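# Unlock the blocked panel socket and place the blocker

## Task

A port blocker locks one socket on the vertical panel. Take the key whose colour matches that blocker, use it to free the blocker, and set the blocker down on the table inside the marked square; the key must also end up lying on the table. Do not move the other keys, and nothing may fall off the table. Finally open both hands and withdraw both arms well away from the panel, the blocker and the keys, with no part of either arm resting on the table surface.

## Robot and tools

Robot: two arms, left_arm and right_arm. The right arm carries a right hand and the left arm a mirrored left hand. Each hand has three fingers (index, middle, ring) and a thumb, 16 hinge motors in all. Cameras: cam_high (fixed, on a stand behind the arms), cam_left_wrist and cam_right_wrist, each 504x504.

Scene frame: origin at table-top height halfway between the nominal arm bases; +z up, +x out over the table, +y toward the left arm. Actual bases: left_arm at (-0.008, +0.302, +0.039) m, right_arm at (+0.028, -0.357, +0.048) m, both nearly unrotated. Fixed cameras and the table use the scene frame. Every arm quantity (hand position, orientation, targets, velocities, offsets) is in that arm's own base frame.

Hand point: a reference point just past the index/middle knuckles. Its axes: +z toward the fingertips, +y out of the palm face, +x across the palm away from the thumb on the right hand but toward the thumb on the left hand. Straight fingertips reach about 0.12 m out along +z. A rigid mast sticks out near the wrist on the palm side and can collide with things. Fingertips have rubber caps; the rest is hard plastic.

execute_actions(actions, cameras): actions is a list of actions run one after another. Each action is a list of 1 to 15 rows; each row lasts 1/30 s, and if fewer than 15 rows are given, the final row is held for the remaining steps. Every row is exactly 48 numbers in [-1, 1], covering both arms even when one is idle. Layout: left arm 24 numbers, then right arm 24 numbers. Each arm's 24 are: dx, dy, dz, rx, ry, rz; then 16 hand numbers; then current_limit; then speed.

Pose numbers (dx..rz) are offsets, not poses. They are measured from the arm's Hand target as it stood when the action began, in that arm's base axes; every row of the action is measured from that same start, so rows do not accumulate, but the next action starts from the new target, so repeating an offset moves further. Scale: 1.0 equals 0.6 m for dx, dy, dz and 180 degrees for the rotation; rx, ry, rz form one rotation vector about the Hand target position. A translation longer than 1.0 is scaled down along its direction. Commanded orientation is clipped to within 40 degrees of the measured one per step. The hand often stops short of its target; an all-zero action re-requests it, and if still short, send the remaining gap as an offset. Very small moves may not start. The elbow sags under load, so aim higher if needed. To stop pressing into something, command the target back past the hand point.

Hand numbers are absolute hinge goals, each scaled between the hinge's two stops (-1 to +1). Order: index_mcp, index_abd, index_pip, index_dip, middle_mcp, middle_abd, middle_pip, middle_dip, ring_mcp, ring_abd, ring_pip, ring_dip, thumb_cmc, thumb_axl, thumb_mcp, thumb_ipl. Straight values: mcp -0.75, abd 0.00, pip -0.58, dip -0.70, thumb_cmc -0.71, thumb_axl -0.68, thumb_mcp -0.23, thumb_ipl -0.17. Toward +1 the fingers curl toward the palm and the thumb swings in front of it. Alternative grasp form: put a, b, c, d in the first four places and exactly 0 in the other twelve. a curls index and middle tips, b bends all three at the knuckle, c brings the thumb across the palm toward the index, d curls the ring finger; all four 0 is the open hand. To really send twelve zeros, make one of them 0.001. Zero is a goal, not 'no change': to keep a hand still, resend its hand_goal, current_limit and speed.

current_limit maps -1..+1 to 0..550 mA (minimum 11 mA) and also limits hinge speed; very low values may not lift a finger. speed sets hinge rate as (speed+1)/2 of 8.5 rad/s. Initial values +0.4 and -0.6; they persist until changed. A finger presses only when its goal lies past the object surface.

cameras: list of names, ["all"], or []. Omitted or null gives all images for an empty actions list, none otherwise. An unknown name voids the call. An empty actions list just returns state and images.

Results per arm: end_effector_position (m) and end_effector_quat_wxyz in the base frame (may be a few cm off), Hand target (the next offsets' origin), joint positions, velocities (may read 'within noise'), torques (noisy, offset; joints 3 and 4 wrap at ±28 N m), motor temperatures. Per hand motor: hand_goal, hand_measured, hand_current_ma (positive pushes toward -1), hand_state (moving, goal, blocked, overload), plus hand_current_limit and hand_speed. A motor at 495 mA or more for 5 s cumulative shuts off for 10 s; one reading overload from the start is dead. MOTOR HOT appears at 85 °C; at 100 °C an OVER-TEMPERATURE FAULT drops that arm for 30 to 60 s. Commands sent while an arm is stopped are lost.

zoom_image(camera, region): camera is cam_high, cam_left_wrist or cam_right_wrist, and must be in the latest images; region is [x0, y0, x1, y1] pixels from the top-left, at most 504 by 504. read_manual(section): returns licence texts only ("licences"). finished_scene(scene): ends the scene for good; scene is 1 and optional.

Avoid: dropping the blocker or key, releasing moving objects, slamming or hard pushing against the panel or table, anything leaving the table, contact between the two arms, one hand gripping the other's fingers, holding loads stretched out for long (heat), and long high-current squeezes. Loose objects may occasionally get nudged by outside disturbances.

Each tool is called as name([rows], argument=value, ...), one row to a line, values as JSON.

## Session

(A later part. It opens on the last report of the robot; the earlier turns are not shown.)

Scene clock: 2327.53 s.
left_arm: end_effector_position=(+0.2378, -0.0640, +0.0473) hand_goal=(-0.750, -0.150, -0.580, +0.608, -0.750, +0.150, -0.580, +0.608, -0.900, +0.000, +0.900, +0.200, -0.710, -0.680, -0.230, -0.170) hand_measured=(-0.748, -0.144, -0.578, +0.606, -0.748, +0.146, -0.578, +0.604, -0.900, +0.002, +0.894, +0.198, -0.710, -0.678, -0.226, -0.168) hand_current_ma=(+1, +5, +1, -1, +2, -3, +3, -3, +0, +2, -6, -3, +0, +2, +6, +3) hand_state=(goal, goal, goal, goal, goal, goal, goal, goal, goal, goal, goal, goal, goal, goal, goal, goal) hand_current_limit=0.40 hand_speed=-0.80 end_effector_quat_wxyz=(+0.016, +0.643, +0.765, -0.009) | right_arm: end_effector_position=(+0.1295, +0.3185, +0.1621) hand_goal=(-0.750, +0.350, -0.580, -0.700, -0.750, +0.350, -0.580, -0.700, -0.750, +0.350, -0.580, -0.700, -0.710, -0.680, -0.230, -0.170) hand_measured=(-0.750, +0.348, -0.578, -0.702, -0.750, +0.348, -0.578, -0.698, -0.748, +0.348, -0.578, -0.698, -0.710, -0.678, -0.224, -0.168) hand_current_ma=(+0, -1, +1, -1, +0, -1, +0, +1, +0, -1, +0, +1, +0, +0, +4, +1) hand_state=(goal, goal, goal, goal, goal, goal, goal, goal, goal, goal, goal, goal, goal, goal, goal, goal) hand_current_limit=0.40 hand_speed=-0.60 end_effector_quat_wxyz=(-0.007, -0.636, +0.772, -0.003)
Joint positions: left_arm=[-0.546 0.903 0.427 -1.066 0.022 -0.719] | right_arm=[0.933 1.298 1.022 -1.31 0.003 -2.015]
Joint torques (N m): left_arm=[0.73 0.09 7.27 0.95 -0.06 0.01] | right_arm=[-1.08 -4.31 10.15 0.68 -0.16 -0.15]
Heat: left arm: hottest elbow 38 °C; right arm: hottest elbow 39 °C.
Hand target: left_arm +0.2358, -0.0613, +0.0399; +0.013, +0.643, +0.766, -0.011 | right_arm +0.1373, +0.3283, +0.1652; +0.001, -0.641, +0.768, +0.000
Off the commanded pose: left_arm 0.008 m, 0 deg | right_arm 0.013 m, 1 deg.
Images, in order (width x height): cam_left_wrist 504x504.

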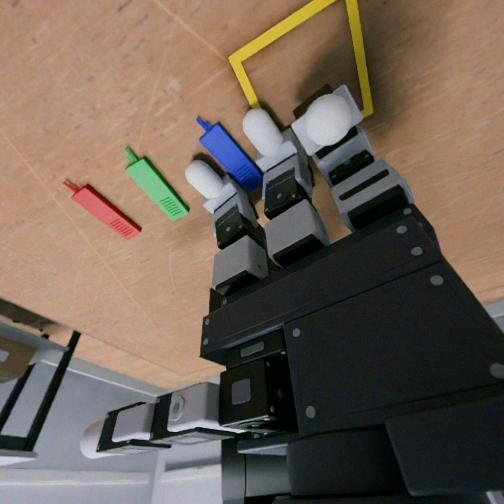

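execute_actions([
  [[0,0,0,0,0,0,-0.75,0.0,-0.58,0.609,-0.75,0.0,-0.58,0.609,-0.9,0,0.9,0.2,-0.71,-0.68,-0.23,-0.17,0.7,-0.95,0,0,0,0,0,0,-0.75,0.35,-0.58,-0.7,-0.75,0.35,-0.58,-0.7,-0.75,0.35,-0.58,-0.7,-0.71,-0.68,-0.23,-0.17,0.4,-0.6]],
  [[0,0,0,0,0,0,-0.75,0.1,-0.58,0.609,-0.75,-0.1,-0.58,0.609,-0.9,0,0.9,0.2,-0.71,-0.68,-0.23,-0.17,0.7,-0.95,0,0,0,0,0,0,-0.75,0.35,-0.58,-0.7,-0.75,0.35,-0.58,-0.7,-0.75,0.35,-0.58,-0.7,-0.71,-0.68,-0.23,-0.17,0.4,-0.6]],
], cameras=["cam_left_wrist", "cam_right_wrist"])

zoom_image(camera="cam_left_wrist", region=[160, 80, 340, 260])

Scene clock: 2343.80 s.
left_arm: end_effector_position=(+0.2375, -0.0632, +0.0467) hand_goal=(-0.750, +0.100, -0.580, +0.608, -0.750, -0.100, -0.580, +0.608, -0.900, +0.000, +0.900, +0.200, -0.710, -0.680, -0.230, -0.170) hand_measured=(-0.750, -0.048, -0.578, +0.606, -0.748, +0.044, -0.578, +0.606, -0.900, +0.002, +0.894, +0.198, -0.710, -0.678, -0.226, -0.168) hand_current_ma=(-1, -408, +1, -1, +2, +390, +3, -2, +0, +2, -6, -3, +0, +2, +6, +3) hand_state=(goal, moving, goal, goal, goal, moving, goal, goal, goal, goal, goal, goal, goal, goal, goal, goal) hand_current_limit=0.70 hand_speed=-0.95 end_effector_quat_wxyz=(+0.016, +0.643, +0.766, -0.008) | right_arm: end_effector_position=(+0.1295, +0.3185, +0.1621) hand_goal=(-0.750, +0.350, -0.580, -0.700, -0.750, +0.350, -0.580, -0.700, -0.750, +0.350, -0.580, -0.700, -0.710, -0.680, -0.230, -0.170) hand_measured=(-0.750, +0.348, -0.578, -0.702, -0.750, +0.348, -0.578, -0.698, -0.748, +0.348, -0.578, -0.698, -0.710, -0.678, -0.224, -0.168) hand_current_ma=(+0, -1, +1, -1, +0, -1, +0, +1, +0, -1, +0, +1, +0, +0, +4, +1) hand_state=(goal, goal, goal, goal, goal, goal, goal, goal, goal, goal, goal, goal, goal, goal, goal, goal) hand_current_limit=0.40 hand_speed=-0.60 end_effector_quat_wxyz=(-0.007, -0.636, +0.772, -0.003)
Joint positions: left_arm=[-0.545 0.903 0.425 -1.064 0.02 -0.719] | right_arm=[0.933 1.298 1.022 -1.31 0.003 -2.015]
Joint torques (N m): left_arm=[0.62 0.15 7.41 0.88 0.02 0.01] | right_arm=[-1.08 -4.37 10.18 0.72 -0.16 -0.15]
Motor temperatures (°C): left_arm=[25 28 37 24 24 25] | right_arm=[24 26 39 24 26 25]
Heat: left arm: hottest elbow 37 °C; right arm: hottest elbow 39 °C.
Hand target: left_arm +0.2359, -0.0613, +0.0399; +0.013, +0.643, +0.766, -0.011 | right_arm +0.1373, +0.3283, +0.1652; +0.001, -0.641, +0.768, +0.000
Off the commanded pose: left_arm 0.007 m, 0 deg | right_arm 0.013 m, 1 deg.
Images, in order (width x height): cam_left_wrist 504x504, cam_right_wrist 504x504.

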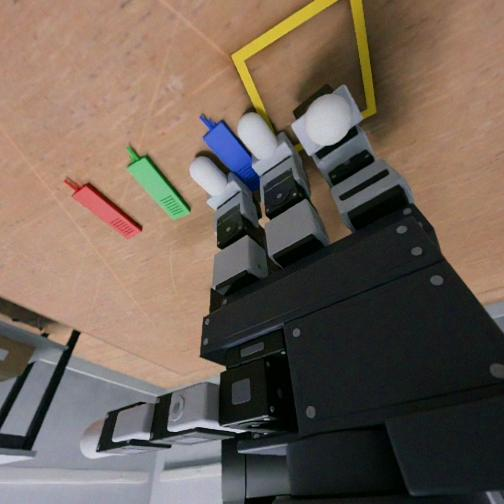

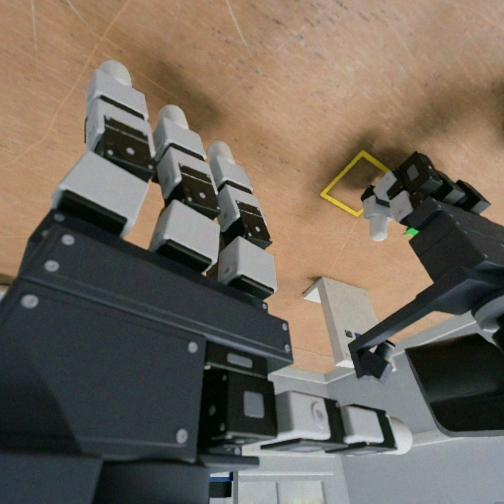

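Scaled by 2.800 from the camera's 504x504 image, which has a finer 720x720 frame.

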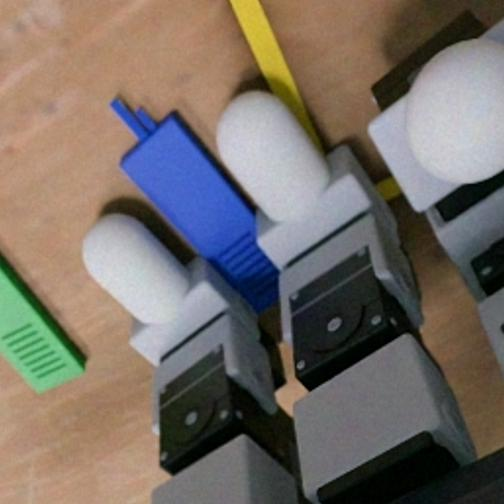

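execute_actions([
  [[0,0,0.008,0,0,0,-0.75,0.12,-0.58,0.609,-0.75,-0.12,-0.58,0.609,-0.9,0,0.9,0.2,-0.71,-0.68,-0.23,-0.17,0.7,-0.95,0,0,0,0,0,0,-0.75,0.35,-0.58,-0.7,-0.75,0.35,-0.58,-0.7,-0.75,0.35,-0.58,-0.7,-0.71,-0.68,-0.23,-0.17,0.4,-0.6],[0,0,0.016,0,0,0,-0.75,0.12,-0.58,0.609,-0.75,-0.12,-0.58,0.609,-0.9,0,0.9,0.2,-0.71,-0.68,-0.23,-0.17,0.7,-0.95,0,0,0,0,0,0,-0.75,0.35,-0.58,-0.7,-0.75,0.35,-0.58,-0.7,-0.75,0.35,-0.58,-0.7,-0.71,-0.68,-0.23,-0.17,0.4,-0.6],[0,0,0.024,0,0,0,-0.75,0.12,-0.58,0.609,-0.75,-0.12,-0.58,0.609,-0.9,0,0.9,0.2,-0.71,-0.68,-0.23,-0.17,0.7,-0.95,0,0,0,0,0,0,-0.75,0.35,-0.58,-0.7,-0.75,0.35,-0.58,-0.7,-0.75,0.35,-0.58,-0.7,-0.71,-0.68,-0.23,-0.17,0.4,-0.6]],
  [[0,0,0.008,0,0,0,-0.75,0.12,-0.58,0.609,-0.75,-0.12,-0.58,0.609,-0.9,0,0.9,0.2,-0.71,-0.68,-0.23,-0.17,0.7,-0.95,0,0,0,0,0,0,-0.75,0.35,-0.58,-0.7,-0.75,0.35,-0.58,-0.7,-0.75,0.35,-0.58,-0.7,-0.71,-0.68,-0.23,-0.17,0.4,-0.6],[0,0,0.016,0,0,0,-0.75,0.12,-0.58,0.609,-0.75,-0.12,-0.58,0.609,-0.9,0,0.9,0.2,-0.71,-0.68,-0.23,-0.17,0.7,-0.95,0,0,0,0,0,0,-0.75,0.35,-0.58,-0.7,-0.75,0.35,-0.58,-0.7,-0.75,0.35,-0.58,-0.7,-0.71,-0.68,-0.23,-0.17,0.4,-0.6],[0,0,0.024,0,0,0,-0.75,0.12,-0.58,0.609,-0.75,-0.12,-0.58,0.609,-0.9,0,0.9,0.2,-0.71,-0.68,-0.23,-0.17,0.7,-0.95,0,0,0,0,0,0,-0.75,0.35,-0.58,-0.7,-0.75,0.35,-0.58,-0.7,-0.75,0.35,-0.58,-0.7,-0.71,-0.68,-0.23,-0.17,0.4,-0.6]],
  [[0,0,0.008,0,0,0,-0.75,0.12,-0.58,0.609,-0.75,-0.12,-0.58,0.609,-0.9,0,0.9,0.2,-0.71,-0.68,-0.23,-0.17,0.7,-0.95,0,0,0,0,0,0,-0.75,0.35,-0.58,-0.7,-0.75,0.35,-0.58,-0.7,-0.75,0.35,-0.58,-0.7,-0.71,-0.68,-0.23,-0.17,0.4,-0.6],[0,0,0.016,0,0,0,-0.75,0.12,-0.58,0.609,-0.75,-0.12,-0.58,0.609,-0.9,0,0.9,0.2,-0.71,-0.68,-0.23,-0.17,0.7,-0.95,0,0,0,0,0,0,-0.75,0.35,-0.58,-0.7,-0.75,0.35,-0.58,-0.7,-0.75,0.35,-0.58,-0.7,-0.71,-0.68,-0.23,-0.17,0.4,-0.6],[0,0,0.024,0,0,0,-0.75,0.12,-0.58,0.609,-0.75,-0.12,-0.58,0.609,-0.9,0,0.9,0.2,-0.71,-0.68,-0.23,-0.17,0.7,-0.95,0,0,0,0,0,0,-0.75,0.35,-0.58,-0.7,-0.75,0.35,-0.58,-0.7,-0.75,0.35,-0.58,-0.7,-0.71,-0.68,-0.23,-0.17,0.4,-0.6]],
], cameras=["cam_left_wrist", "cam_right_wrist"])

zoom_image(camera="cam_left_wrist", region=[160, 80, 340, 260])

zoom_image(camera="cam_right_wrist", region=[340, 130, 480, 270])

Scene clock: 2370.93 s.
left_arm: end_effector_position=(+0.2224, -0.0540, +0.0629) hand_goal=(-0.750, +0.120, -0.580, +0.608, -0.750, -0.120, -0.580, +0.608, -0.900, +0.000, +0.900, +0.200, -0.710, -0.680, -0.230, -0.170) hand_measured=(-0.750, -0.046, -0.578, +0.608, -0.748, +0.042, -0.578, +0.606, -0.900, +0.002, +0.894, +0.198, -0.710, -0.678, -0.226, -0.168) hand_current_ma=(+0, -467, +1, -1, +2, +467, +3, -1, +0, +2, -6, -3, +0, +2, +6, +3) hand_state=(goal, blocked, goal, goal, goal, blocked, goal, goal, goal, goal, goal, goal, goal, goal, goal, goal) hand_current_limit=0.70 hand_speed=-0.95 end_effector_quat_wxyz=(-0.008, +0.643, +0.766, -0.012) | right_arm: end_effector_position=(+0.1295, +0.3185, +0.1621) hand_goal=(-0.750, +0.350, -0.580, -0.700, -0.750, +0.350, -0.580, -0.700, -0.750, +0.350, -0.580, -0.700, -0.710, -0.680, -0.230, -0.170) hand_measured=(-0.750, +0.348, -0.578, -0.702, -0.750, +0.348, -0.578, -0.698, -0.748, +0.348, -0.578, -0.698, -0.710, -0.678, -0.224, -0.168) hand_current_ma=(+0, -1, +1, -1, +0, -1, +0, +1, +0, -1, +0, +1, +0, +0, +4, +1) hand_state=(goal, goal, goal, goal, goal, goal, goal, goal, goal, goal, goal, goal, goal, goal, goal, goal) hand_current_limit=0.40 hand_speed=-0.60 end_effector_quat_wxyz=(-0.007, -0.636, +0.772, -0.003)
Joint positions: left_arm=[-0.543 0.845 0.453 -1.199 0.022 -0.717] | right_arm=[0.933 1.298 1.022 -1.31 0.003 -2.015]
Joint torques (N m): left_arm=[0.62 -0.62 12 -0.28 -0.06 0.01] | right_arm=[-1.14 -4.31 10.14 0.69 -0.16 -0.15]
Heat: left arm: hottest elbow 36 °C; right arm: hottest elbow 39 °C.
Hand target: left_arm +0.2358, -0.0613, +0.0830; +0.013, +0.643, +0.766, -0.010 | right_arm +0.1373, +0.3283, +0.1652; +0.001, -0.641, +0.768, +0.000
Off the commanded pose: left_arm 0.025 m, 2 deg | right_arm 0.013 m, 1 deg.
Images, in order (width x height): cam_left_wrist 504x504, cam_right_wrist 504x504.

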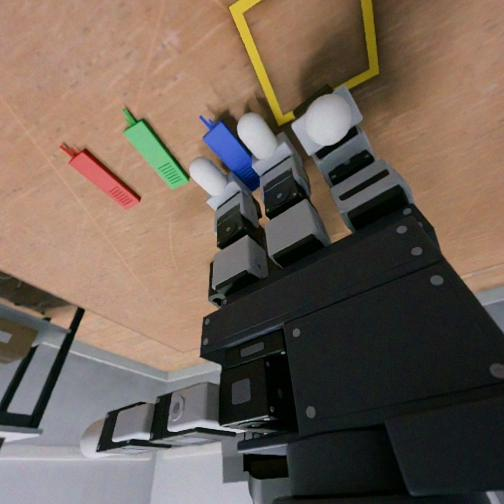

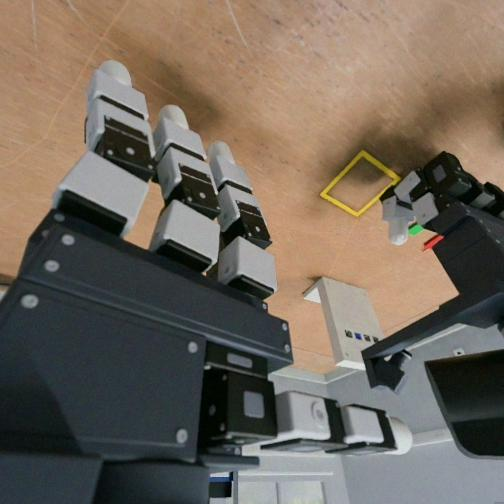

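Scaled by 2.800 from the camera's 504x504 image, which has a finer 720x720 frame.

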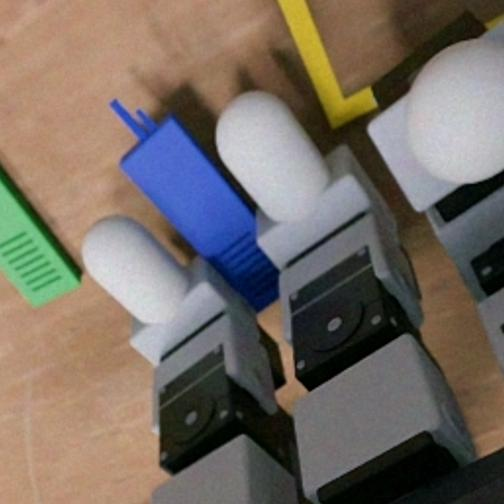

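Scaled by 3.600 from the camera's 504x504 image, which has a finer 720x720 frame.

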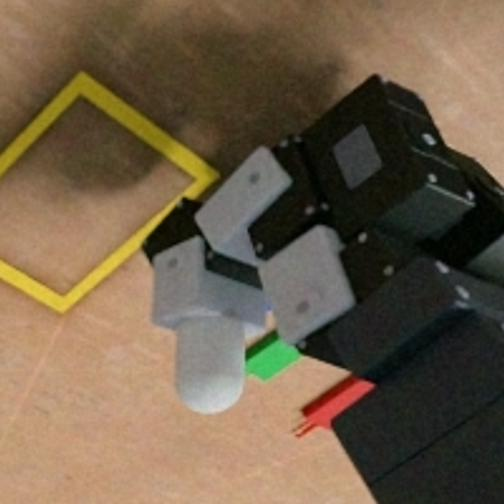

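zoom_image(camera="cam_right_wrist", region=[300, 270, 400, 370])

Scaled by 5.040 from the camera's 504x504 image, which has a finer 720x720 frame.

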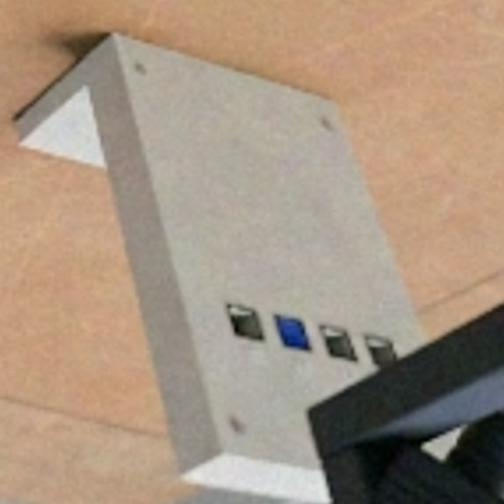

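execute_actions([
  [[0,0,0.015,0,0,0,-0.75,0.12,-0.58,0.609,-0.75,-0.12,-0.58,0.609,-0.9,0,0.9,0.2,-0.71,-0.68,-0.23,-0.17,0.7,-0.95,0,0,0,0,0,0,-0.75,0.35,-0.58,-0.7,-0.75,0.35,-0.58,-0.7,-0.75,0.35,-0.58,-0.7,-0.71,-0.68,-0.23,-0.17,0.4,-0.6],[0,0,0.03,0,0,0,-0.75,0.12,-0.58,0.609,-0.75,-0.12,-0.58,0.609,-0.9,0,0.9,0.2,-0.71,-0.68,-0.23,-0.17,0.7,-0.95,0,0,0,0,0,0,-0.75,0.35,-0.58,-0.7,-0.75,0.35,-0.58,-0.7,-0.75,0.35,-0.58,-0.7,-0.71,-0.68,-0.23,-0.17,0.4,-0.6],[0,0,0.045,0,0,0,-0.75,0.12,-0.58,0.609,-0.75,-0.12,-0.58,0.609,-0.9,0,0.9,0.2,-0.71,-0.68,-0.23,-0.17,0.7,-0.95,0,0,0,0,0,0,-0.75,0.35,-0.58,-0.7,-0.75,0.35,-0.58,-0.7,-0.75,0.35,-0.58,-0.7,-0.71,-0.68,-0.23,-0.17,0.4,-0.6],[0,0,0.06,0,0,0,-0.75,0.12,-0.58,0.609,-0.75,-0.12,-0.58,0.609,-0.9,0,0.9,0.2,-0.71,-0.68,-0.23,-0.17,0.7,-0.95,0,0,0,0,0,0,-0.75,0.35,-0.58,-0.7,-0.75,0.35,-0.58,-0.7,-0.75,0.35,-0.58,-0.7,-0.71,-0.68,-0.23,-0.17,0.4,-0.6]],
  [[0,0,0.015,0,0,0,-0.75,0.12,-0.58,0.609,-0.75,-0.12,-0.58,0.609,-0.9,0,0.9,0.2,-0.71,-0.68,-0.23,-0.17,0.7,-0.95,0,0,0,0,0,0,-0.75,0.35,-0.58,-0.7,-0.75,0.35,-0.58,-0.7,-0.75,0.35,-0.58,-0.7,-0.71,-0.68,-0.23,-0.17,0.4,-0.6],[0,0,0.03,0,0,0,-0.75,0.12,-0.58,0.609,-0.75,-0.12,-0.58,0.609,-0.9,0,0.9,0.2,-0.71,-0.68,-0.23,-0.17,0.7,-0.95,0,0,0,0,0,0,-0.75,0.35,-0.58,-0.7,-0.75,0.35,-0.58,-0.7,-0.75,0.35,-0.58,-0.7,-0.71,-0.68,-0.23,-0.17,0.4,-0.6],[0,0,0.045,0,0,0,-0.75,0.12,-0.58,0.609,-0.75,-0.12,-0.58,0.609,-0.9,0,0.9,0.2,-0.71,-0.68,-0.23,-0.17,0.7,-0.95,0,0,0,0,0,0,-0.75,0.35,-0.58,-0.7,-0.75,0.35,-0.58,-0.7,-0.75,0.35,-0.58,-0.7,-0.71,-0.68,-0.23,-0.17,0.4,-0.6],[0,0,0.06,0,0,0,-0.75,0.12,-0.58,0.609,-0.75,-0.12,-0.58,0.609,-0.9,0,0.9,0.2,-0.71,-0.68,-0.23,-0.17,0.7,-0.95,0,0,0,0,0,0,-0.75,0.35,-0.58,-0.7,-0.75,0.35,-0.58,-0.7,-0.75,0.35,-0.58,-0.7,-0.71,-0.68,-0.23,-0.17,0.4,-0.6]],
  [[0,0,0.015,0,0,0,-0.75,0.12,-0.58,0.609,-0.75,-0.12,-0.58,0.609,-0.9,0,0.9,0.2,-0.71,-0.68,-0.23,-0.17,0.7,-0.95,0,0,0,0,0,0,-0.75,0.35,-0.58,-0.7,-0.75,0.35,-0.58,-0.7,-0.75,0.35,-0.58,-0.7,-0.71,-0.68,-0.23,-0.17,0.4,-0.6],[0,0,0.03,0,0,0,-0.75,0.12,-0.58,0.609,-0.75,-0.12,-0.58,0.609,-0.9,0,0.9,0.2,-0.71,-0.68,-0.23,-0.17,0.7,-0.95,0,0,0,0,0,0,-0.75,0.35,-0.58,-0.7,-0.75,0.35,-0.58,-0.7,-0.75,0.35,-0.58,-0.7,-0.71,-0.68,-0.23,-0.17,0.4,-0.6],[0,0,0.045,0,0,0,-0.75,0.12,-0.58,0.609,-0.75,-0.12,-0.58,0.609,-0.9,0,0.9,0.2,-0.71,-0.68,-0.23,-0.17,0.7,-0.95,0,0,0,0,0,0,-0.75,0.35,-0.58,-0.7,-0.75,0.35,-0.58,-0.7,-0.75,0.35,-0.58,-0.7,-0.71,-0.68,-0.23,-0.17,0.4,-0.6]],
], cameras=["cam_left_wrist", "cam_right_wrist"])

zoom_image(camera="cam_left_wrist", region=[160, 80, 340, 260])

zoom_image(camera="cam_right_wrist", region=[320, 150, 504, 334])

Scene clock: 2436.53 s.
left_arm: end_effector_position=(+0.2274, -0.0564, +0.1608) hand_goal=(-0.750, +0.120, -0.580, +0.608, -0.750, -0.120, -0.580, +0.608, -0.900, +0.000, +0.900, +0.200, -0.710, -0.680, -0.230, -0.170) hand_measured=(-0.750, -0.046, -0.578, +0.608, -0.748, +0.042, -0.578, +0.606, -0.900, +0.002, +0.894, +0.198, -0.710, -0.678, -0.226, -0.168) hand_current_ma=(+0, -467, +1, -1, +2, +467, +3, -1, +0, +2, -6, -3, +0, +2, +6, +3) hand_state=(goal, blocked, goal, goal, goal, blocked, goal, goal, goal, goal, goal, goal, goal, goal, goal, goal) hand_current_limit=0.70 hand_speed=-0.95 end_effector_quat_wxyz=(-0.007, +0.643, +0.766, -0.012) | right_arm: end_effector_position=(+0.1295, +0.3185, +0.1621) hand_goal=(-0.750, +0.350, -0.580, -0.700, -0.750, +0.350, -0.580, -0.700, -0.750, +0.350, -0.580, -0.700, -0.710, -0.680, -0.230, -0.170) hand_measured=(-0.750, +0.348, -0.578, -0.702, -0.750, +0.348, -0.578, -0.698, -0.748, +0.348, -0.578, -0.698, -0.710, -0.678, -0.224, -0.168) hand_current_ma=(+0, -1, +1, -1, +0, -1, +0, +1, +0, -1, +0, +1, +0, +0, +4, +1) hand_state=(goal, goal, goal, goal, goal, goal, goal, goal, goal, goal, goal, goal, goal, goal, goal, goal) hand_current_limit=0.40 hand_speed=-0.60 end_effector_quat_wxyz=(-0.007, -0.636, +0.772, -0.003)
Joint positions: left_arm=[-0.54 0.775 0.688 -1.502 0.022 -0.715] | right_arm=[0.933 1.298 1.022 -1.31 0.003 -2.015]
Joint torques (N m): left_arm=[0.32 -0.26 12.82 -0.43 -0.06 -0.02] | right_arm=[-1.14 -4.25 10.15 0.69 -0.16 -0.15]
Heat: left arm: hottest elbow 40 °C; right arm: hottest elbow 39 °C.
Hand target: left_arm +0.2359, -0.0613, +0.1820; +0.013, +0.643, +0.766, -0.010 | right_arm +0.1373, +0.3283, +0.1652; +0.001, -0.641, +0.768, +0.000
Off the commanded pose: left_arm 0.024 m, 2 deg | right_arm 0.013 m, 1 deg.
Images, in order (width x height): cam_left_wrist 504x504, cam_right_wrist 504x504.

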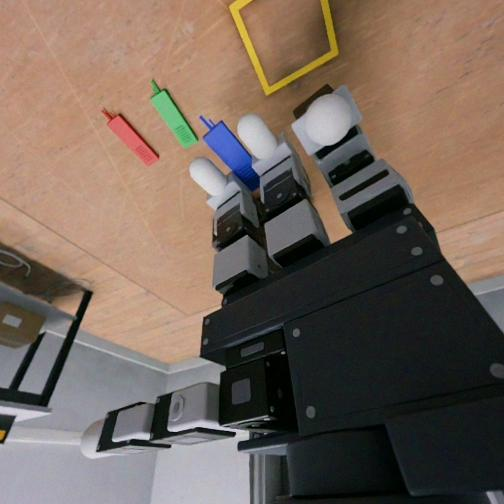

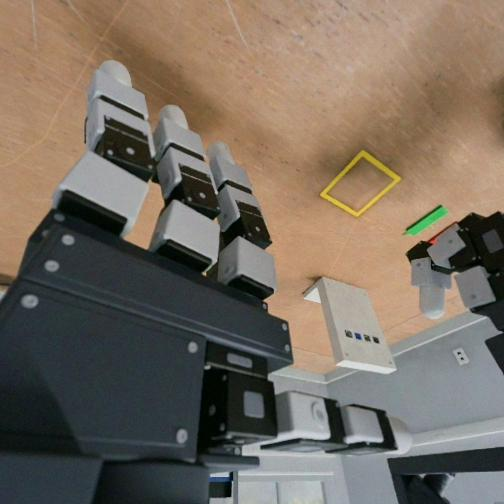

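Scaled by 2.800 from the camera's 504x504 image, which has a finer 720x720 frame.

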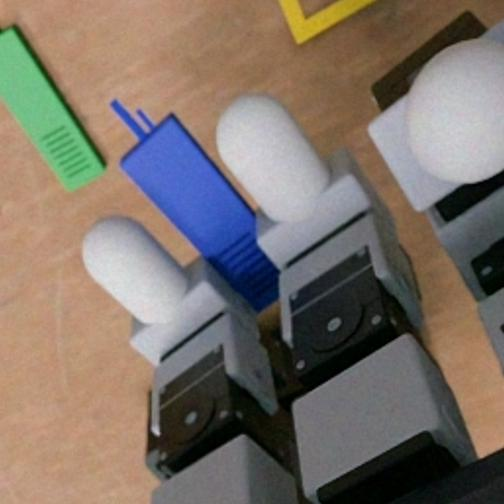

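Scaled by 2.739 from the camera's 504x504 image, which has a finer 720x720 frame.

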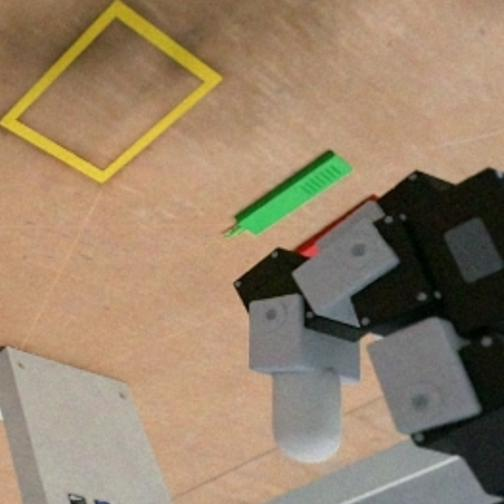

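execute_actions([
  [[0.005,0.002,0,0,0,-0.001,-0.75,0.12,-0.58,0.609,-0.75,-0.12,-0.58,0.609,-0.6,0,0.9,0.0,-0.71,-0.68,-0.23,-0.17,0.7,-0.95,0,0,0,0,0,0,-0.75,0.35,-0.58,-0.7,-0.75,0.35,-0.58,-0.7,-0.75,0.35,-0.58,-0.7,-0.71,-0.68,-0.23,-0.17,0.4,-0.6],[0.012,0.005,0,0,0,-0.002,-0.75,0.12,-0.58,0.609,-0.75,-0.12,-0.58,0.609,-0.3,0,0.9,-0.26,-0.71,-0.68,-0.23,-0.17,0.7,-0.95,0,0,0,0,0,0,-0.75,0.35,-0.58,-0.7,-0.75,0.35,-0.58,-0.7,-0.75,0.35,-0.58,-0.7,-0.71,-0.68,-0.23,-0.17,0.4,-0.6],[0.02,0.008,0,0,0,-0.003,-0.75,0.12,-0.58,0.609,-0.75,-0.12,-0.58,0.609,0,0,0.85,-0.26,-0.71,-0.68,-0.23,-0.17,0.7,-0.95,0,0,0,0,0,0,-0.75,0.35,-0.58,-0.7,-0.75,0.35,-0.58,-0.7,-0.75,0.35,-0.58,-0.7,-0.71,-0.68,-0.23,-0.17,0.4,-0.6],[0.03,0.012,0,0,0,-0.004,-0.75,0.12,-0.58,0.609,-0.75,-0.12,-0.58,0.609,0.3,0,0.74,-0.26,-0.71,-0.68,-0.23,-0.17,0.7,-0.95,0,0,0,0,0,0,-0.75,0.35,-0.58,-0.7,-0.75,0.35,-0.58,-0.7,-0.75,0.35,-0.58,-0.7,-0.71,-0.68,-0.23,-0.17,0.4,-0.6],[0.04,0.016,0,0,0,-0.005,-0.75,0.12,-0.58,0.609,-0.75,-0.12,-0.58,0.609,0.616,0,0.74,-0.26,-0.71,-0.68,-0.23,-0.17,0.7,-0.95,0,0,0,0,0,0,-0.75,0.35,-0.58,-0.7,-0.75,0.35,-0.58,-0.7,-0.75,0.35,-0.58,-0.7,-0.71,-0.68,-0.23,-0.17,0.4,-0.6],[0.05,0.02,0,0,0,-0.006,-0.75,0.12,-0.58,0.609,-0.75,-0.12,-0.58,0.609,0.616,0,0.74,-0.26,-0.71,-0.68,-0.23,-0.17,0.7,-0.95,0,0,0,0,0,0,-0.75,0.35,-0.58,-0.7,-0.75,0.35,-0.58,-0.7,-0.75,0.35,-0.58,-0.7,-0.71,-0.68,-0.23,-0.17,0.4,-0.6],[0.06,0.024,0,0,0,-0.007,-0.75,0.12,-0.58,0.609,-0.75,-0.12,-0.58,0.609,0.616,0,0.74,-0.26,-0.71,-0.68,-0.23,-0.17,0.7,-0.95,0,0,0,0,0,0,-0.75,0.35,-0.58,-0.7,-0.75,0.35,-0.58,-0.7,-0.75,0.35,-0.58,-0.7,-0.71,-0.68,-0.23,-0.17,0.4,-0.6],[0.07,0.028,0,0,0,-0.008,-0.75,0.12,-0.58,0.609,-0.75,-0.12,-0.58,0.609,0.616,0,0.74,-0.26,-0.71,-0.68,-0.23,-0.17,0.7,-0.95,0,0,0,0,0,0,-0.75,0.35,-0.58,-0.7,-0.75,0.35,-0.58,-0.7,-0.75,0.35,-0.58,-0.7,-0.71,-0.68,-0.23,-0.17,0.4,-0.6]],
  [[0.01,0.004,-0.002,0,0,-0.001,-0.75,0.12,-0.58,0.609,-0.75,-0.12,-0.58,0.609,0.616,0,0.74,-0.26,-0.71,-0.68,-0.23,-0.17,0.7,-0.95,0,0,0,0,0,0,-0.75,0.35,-0.58,-0.7,-0.75,0.35,-0.58,-0.7,-0.75,0.35,-0.58,-0.7,-0.71,-0.68,-0.23,-0.17,0.4,-0.6],[0.02,0.008,-0.003,0,0,-0.002,-0.75,0.12,-0.58,0.609,-0.75,-0.12,-0.58,0.609,0.616,0,0.74,-0.26,-0.71,-0.68,-0.23,-0.17,0.7,-0.95,0,0,0,0,0,0,-0.75,0.35,-0.58,-0.7,-0.75,0.35,-0.58,-0.7,-0.75,0.35,-0.58,-0.7,-0.71,-0.68,-0.23,-0.17,0.4,-0.6],[0.03,0.011,-0.004,0,0,-0.003,-0.75,0.12,-0.58,0.609,-0.75,-0.12,-0.58,0.609,0.616,0,0.74,-0.26,-0.71,-0.68,-0.23,-0.17,0.7,-0.95,0,0,0,0,0,0,-0.75,0.35,-0.58,-0.7,-0.75,0.35,-0.58,-0.7,-0.75,0.35,-0.58,-0.7,-0.71,-0.68,-0.23,-0.17,0.4,-0.6],[0.04,0.015,-0.006,0,0,-0.004,-0.75,0.12,-0.58,0.609,-0.75,-0.12,-0.58,0.609,0.616,0,0.74,-0.26,-0.71,-0.68,-0.23,-0.17,0.7,-0.95,0,0,0,0,0,0,-0.75,0.35,-0.58,-0.7,-0.75,0.35,-0.58,-0.7,-0.75,0.35,-0.58,-0.7,-0.71,-0.68,-0.23,-0.17,0.4,-0.6],[0.05,0.018,-0.008,0,0,-0.0057,-0.75,0.12,-0.58,0.609,-0.75,-0.12,-0.58,0.609,0.616,0,0.74,-0.26,-0.71,-0.68,-0.23,-0.17,0.7,-0.95,0,0,0,0,0,0,-0.75,0.35,-0.58,-0.7,-0.75,0.35,-0.58,-0.7,-0.75,0.35,-0.58,-0.7,-0.71,-0.68,-0.23,-0.17,0.4,-0.6],[0.06,0.022,-0.009,0,0,-0.007,-0.75,0.12,-0.58,0.609,-0.75,-0.12,-0.58,0.609,0.616,0,0.74,-0.26,-0.71,-0.68,-0.23,-0.17,0.7,-0.95,0,0,0,0,0,0,-0.75,0.35,-0.58,-0.7,-0.75,0.35,-0.58,-0.7,-0.75,0.35,-0.58,-0.7,-0.71,-0.68,-0.23,-0.17,0.4,-0.6],[0.07,0.026,-0.01,0,0,-0.0087,-0.75,0.12,-0.58,0.609,-0.75,-0.12,-0.58,0.609,0.616,0,0.74,-0.26,-0.71,-0.68,-0.23,-0.17,0.7,-0.95,0,0,0,0,0,0,-0.75,0.35,-0.58,-0.7,-0.75,0.35,-0.58,-0.7,-0.75,0.35,-0.58,-0.7,-0.71,-0.68,-0.23,-0.17,0.4,-0.6],[0.08,0.03,-0.011,0,0,-0.0087,-0.75,0.12,-0.58,0.609,-0.75,-0.12,-0.58,0.609,0.616,0,0.74,-0.26,-0.71,-0.68,-0.23,-0.17,0.7,-0.95,0,0,0,0,0,0,-0.75,0.35,-0.58,-0.7,-0.75,0.35,-0.58,-0.7,-0.75,0.35,-0.58,-0.7,-0.71,-0.68,-0.23,-0.17,0.4,-0.6]],
], cameras=["cam_left_wrist", "cam_right_wrist", "cam_high"])

zoom_image(camera="cam_left_wrist", region=[160, 80, 340, 260])

zoom_image(camera="cam_right_wrist", region=[320, 180, 504, 364])

Scene clock: 2529.30 s.
left_arm: end_effector_position=(+0.3045, -0.0235, +0.1565) hand_goal=(-0.750, +0.120, -0.580, +0.608, -0.750, -0.120, -0.580, +0.608, +0.616, +0.000, +0.740, -0.260, -0.710, -0.680, -0.230, -0.170) hand_measured=(-0.750, -0.046, -0.578, +0.608, -0.748, +0.042, -0.578, +0.606, -0.258, +0.002, +0.740, -0.258, -0.710, -0.678, -0.226, -0.168) hand_current_ma=(+0, -467, +1, -1, +2, +467, +3, -1, -27, +2, +0, +2, +0, +2, +6, +3) hand_state=(goal, blocked, goal, goal, goal, blocked, goal, goal, moving, goal, goal, goal, goal, goal, goal, goal) hand_current_limit=0.70 hand_speed=-0.95 end_effector_quat_wxyz=(-0.011, +0.663, +0.749, -0.020) | right_arm: end_effector_position=(+0.1295, +0.3185, +0.1621) hand_goal=(-0.750, +0.350, -0.580, -0.700, -0.750, +0.350, -0.580, -0.700, -0.750, +0.350, -0.580, -0.700, -0.710, -0.680, -0.230, -0.170) hand_measured=(-0.750, +0.348, -0.578, -0.702, -0.750, +0.348, -0.578, -0.698, -0.748, +0.348, -0.578, -0.698, -0.710, -0.678, -0.224, -0.168) hand_current_ma=(+0, -1, +1, -1, +0, -1, +0, +1, +0, -1, +0, +1, +0, +0, +4, +1) hand_state=(goal, goal, goal, goal, goal, goal, goal, goal, goal, goal, goal, goal, goal, goal, goal, goal) hand_current_limit=0.40 hand_speed=-0.60 end_effector_quat_wxyz=(-0.007, -0.636, +0.772, -0.003)
Joint positions: left_arm=[-0.226 0.973 0.778 -1.415 0.026 -0.348] | right_arm=[0.933 1.298 1.022 -1.31 0.003 -2.015]
Joint torques (N m): left_arm=[0.79 -1.14 12.89 0.66 -0.05 0.02] | right_arm=[-0.97 -4.31 10.17 0.7 -0.16 -0.15]
Motor temperatures (°C): left_arm=[24 28 44 24 24 25] | right_arm=[23 26 39 24 26 25]
Heat: left arm: hottest elbow 44 °C; right arm: hottest elbow 39 °C.
Hand target: left_arm +0.3259, -0.0265, +0.1755; +0.013, +0.663, +0.749, -0.011 | right_arm +0.1373, +0.3283, +0.1652; +0.001, -0.641, +0.768, +0.000
Off the commanded pose: left_arm 0.029 m, 3 deg | right_arm 0.013 m, 1 deg.
not at rest: the robot was still moving 3 seconds after this call's last action.

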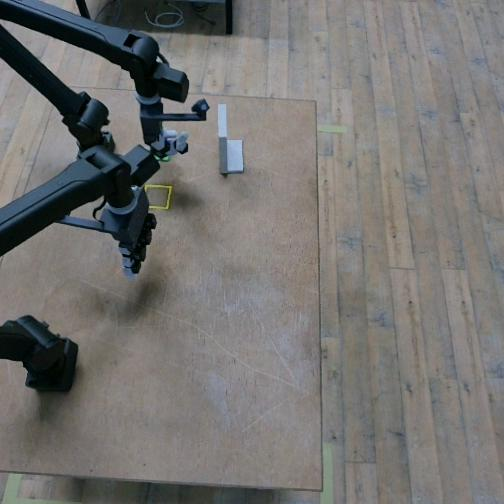

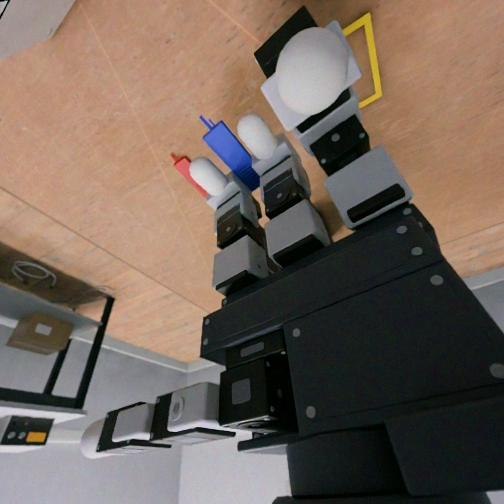

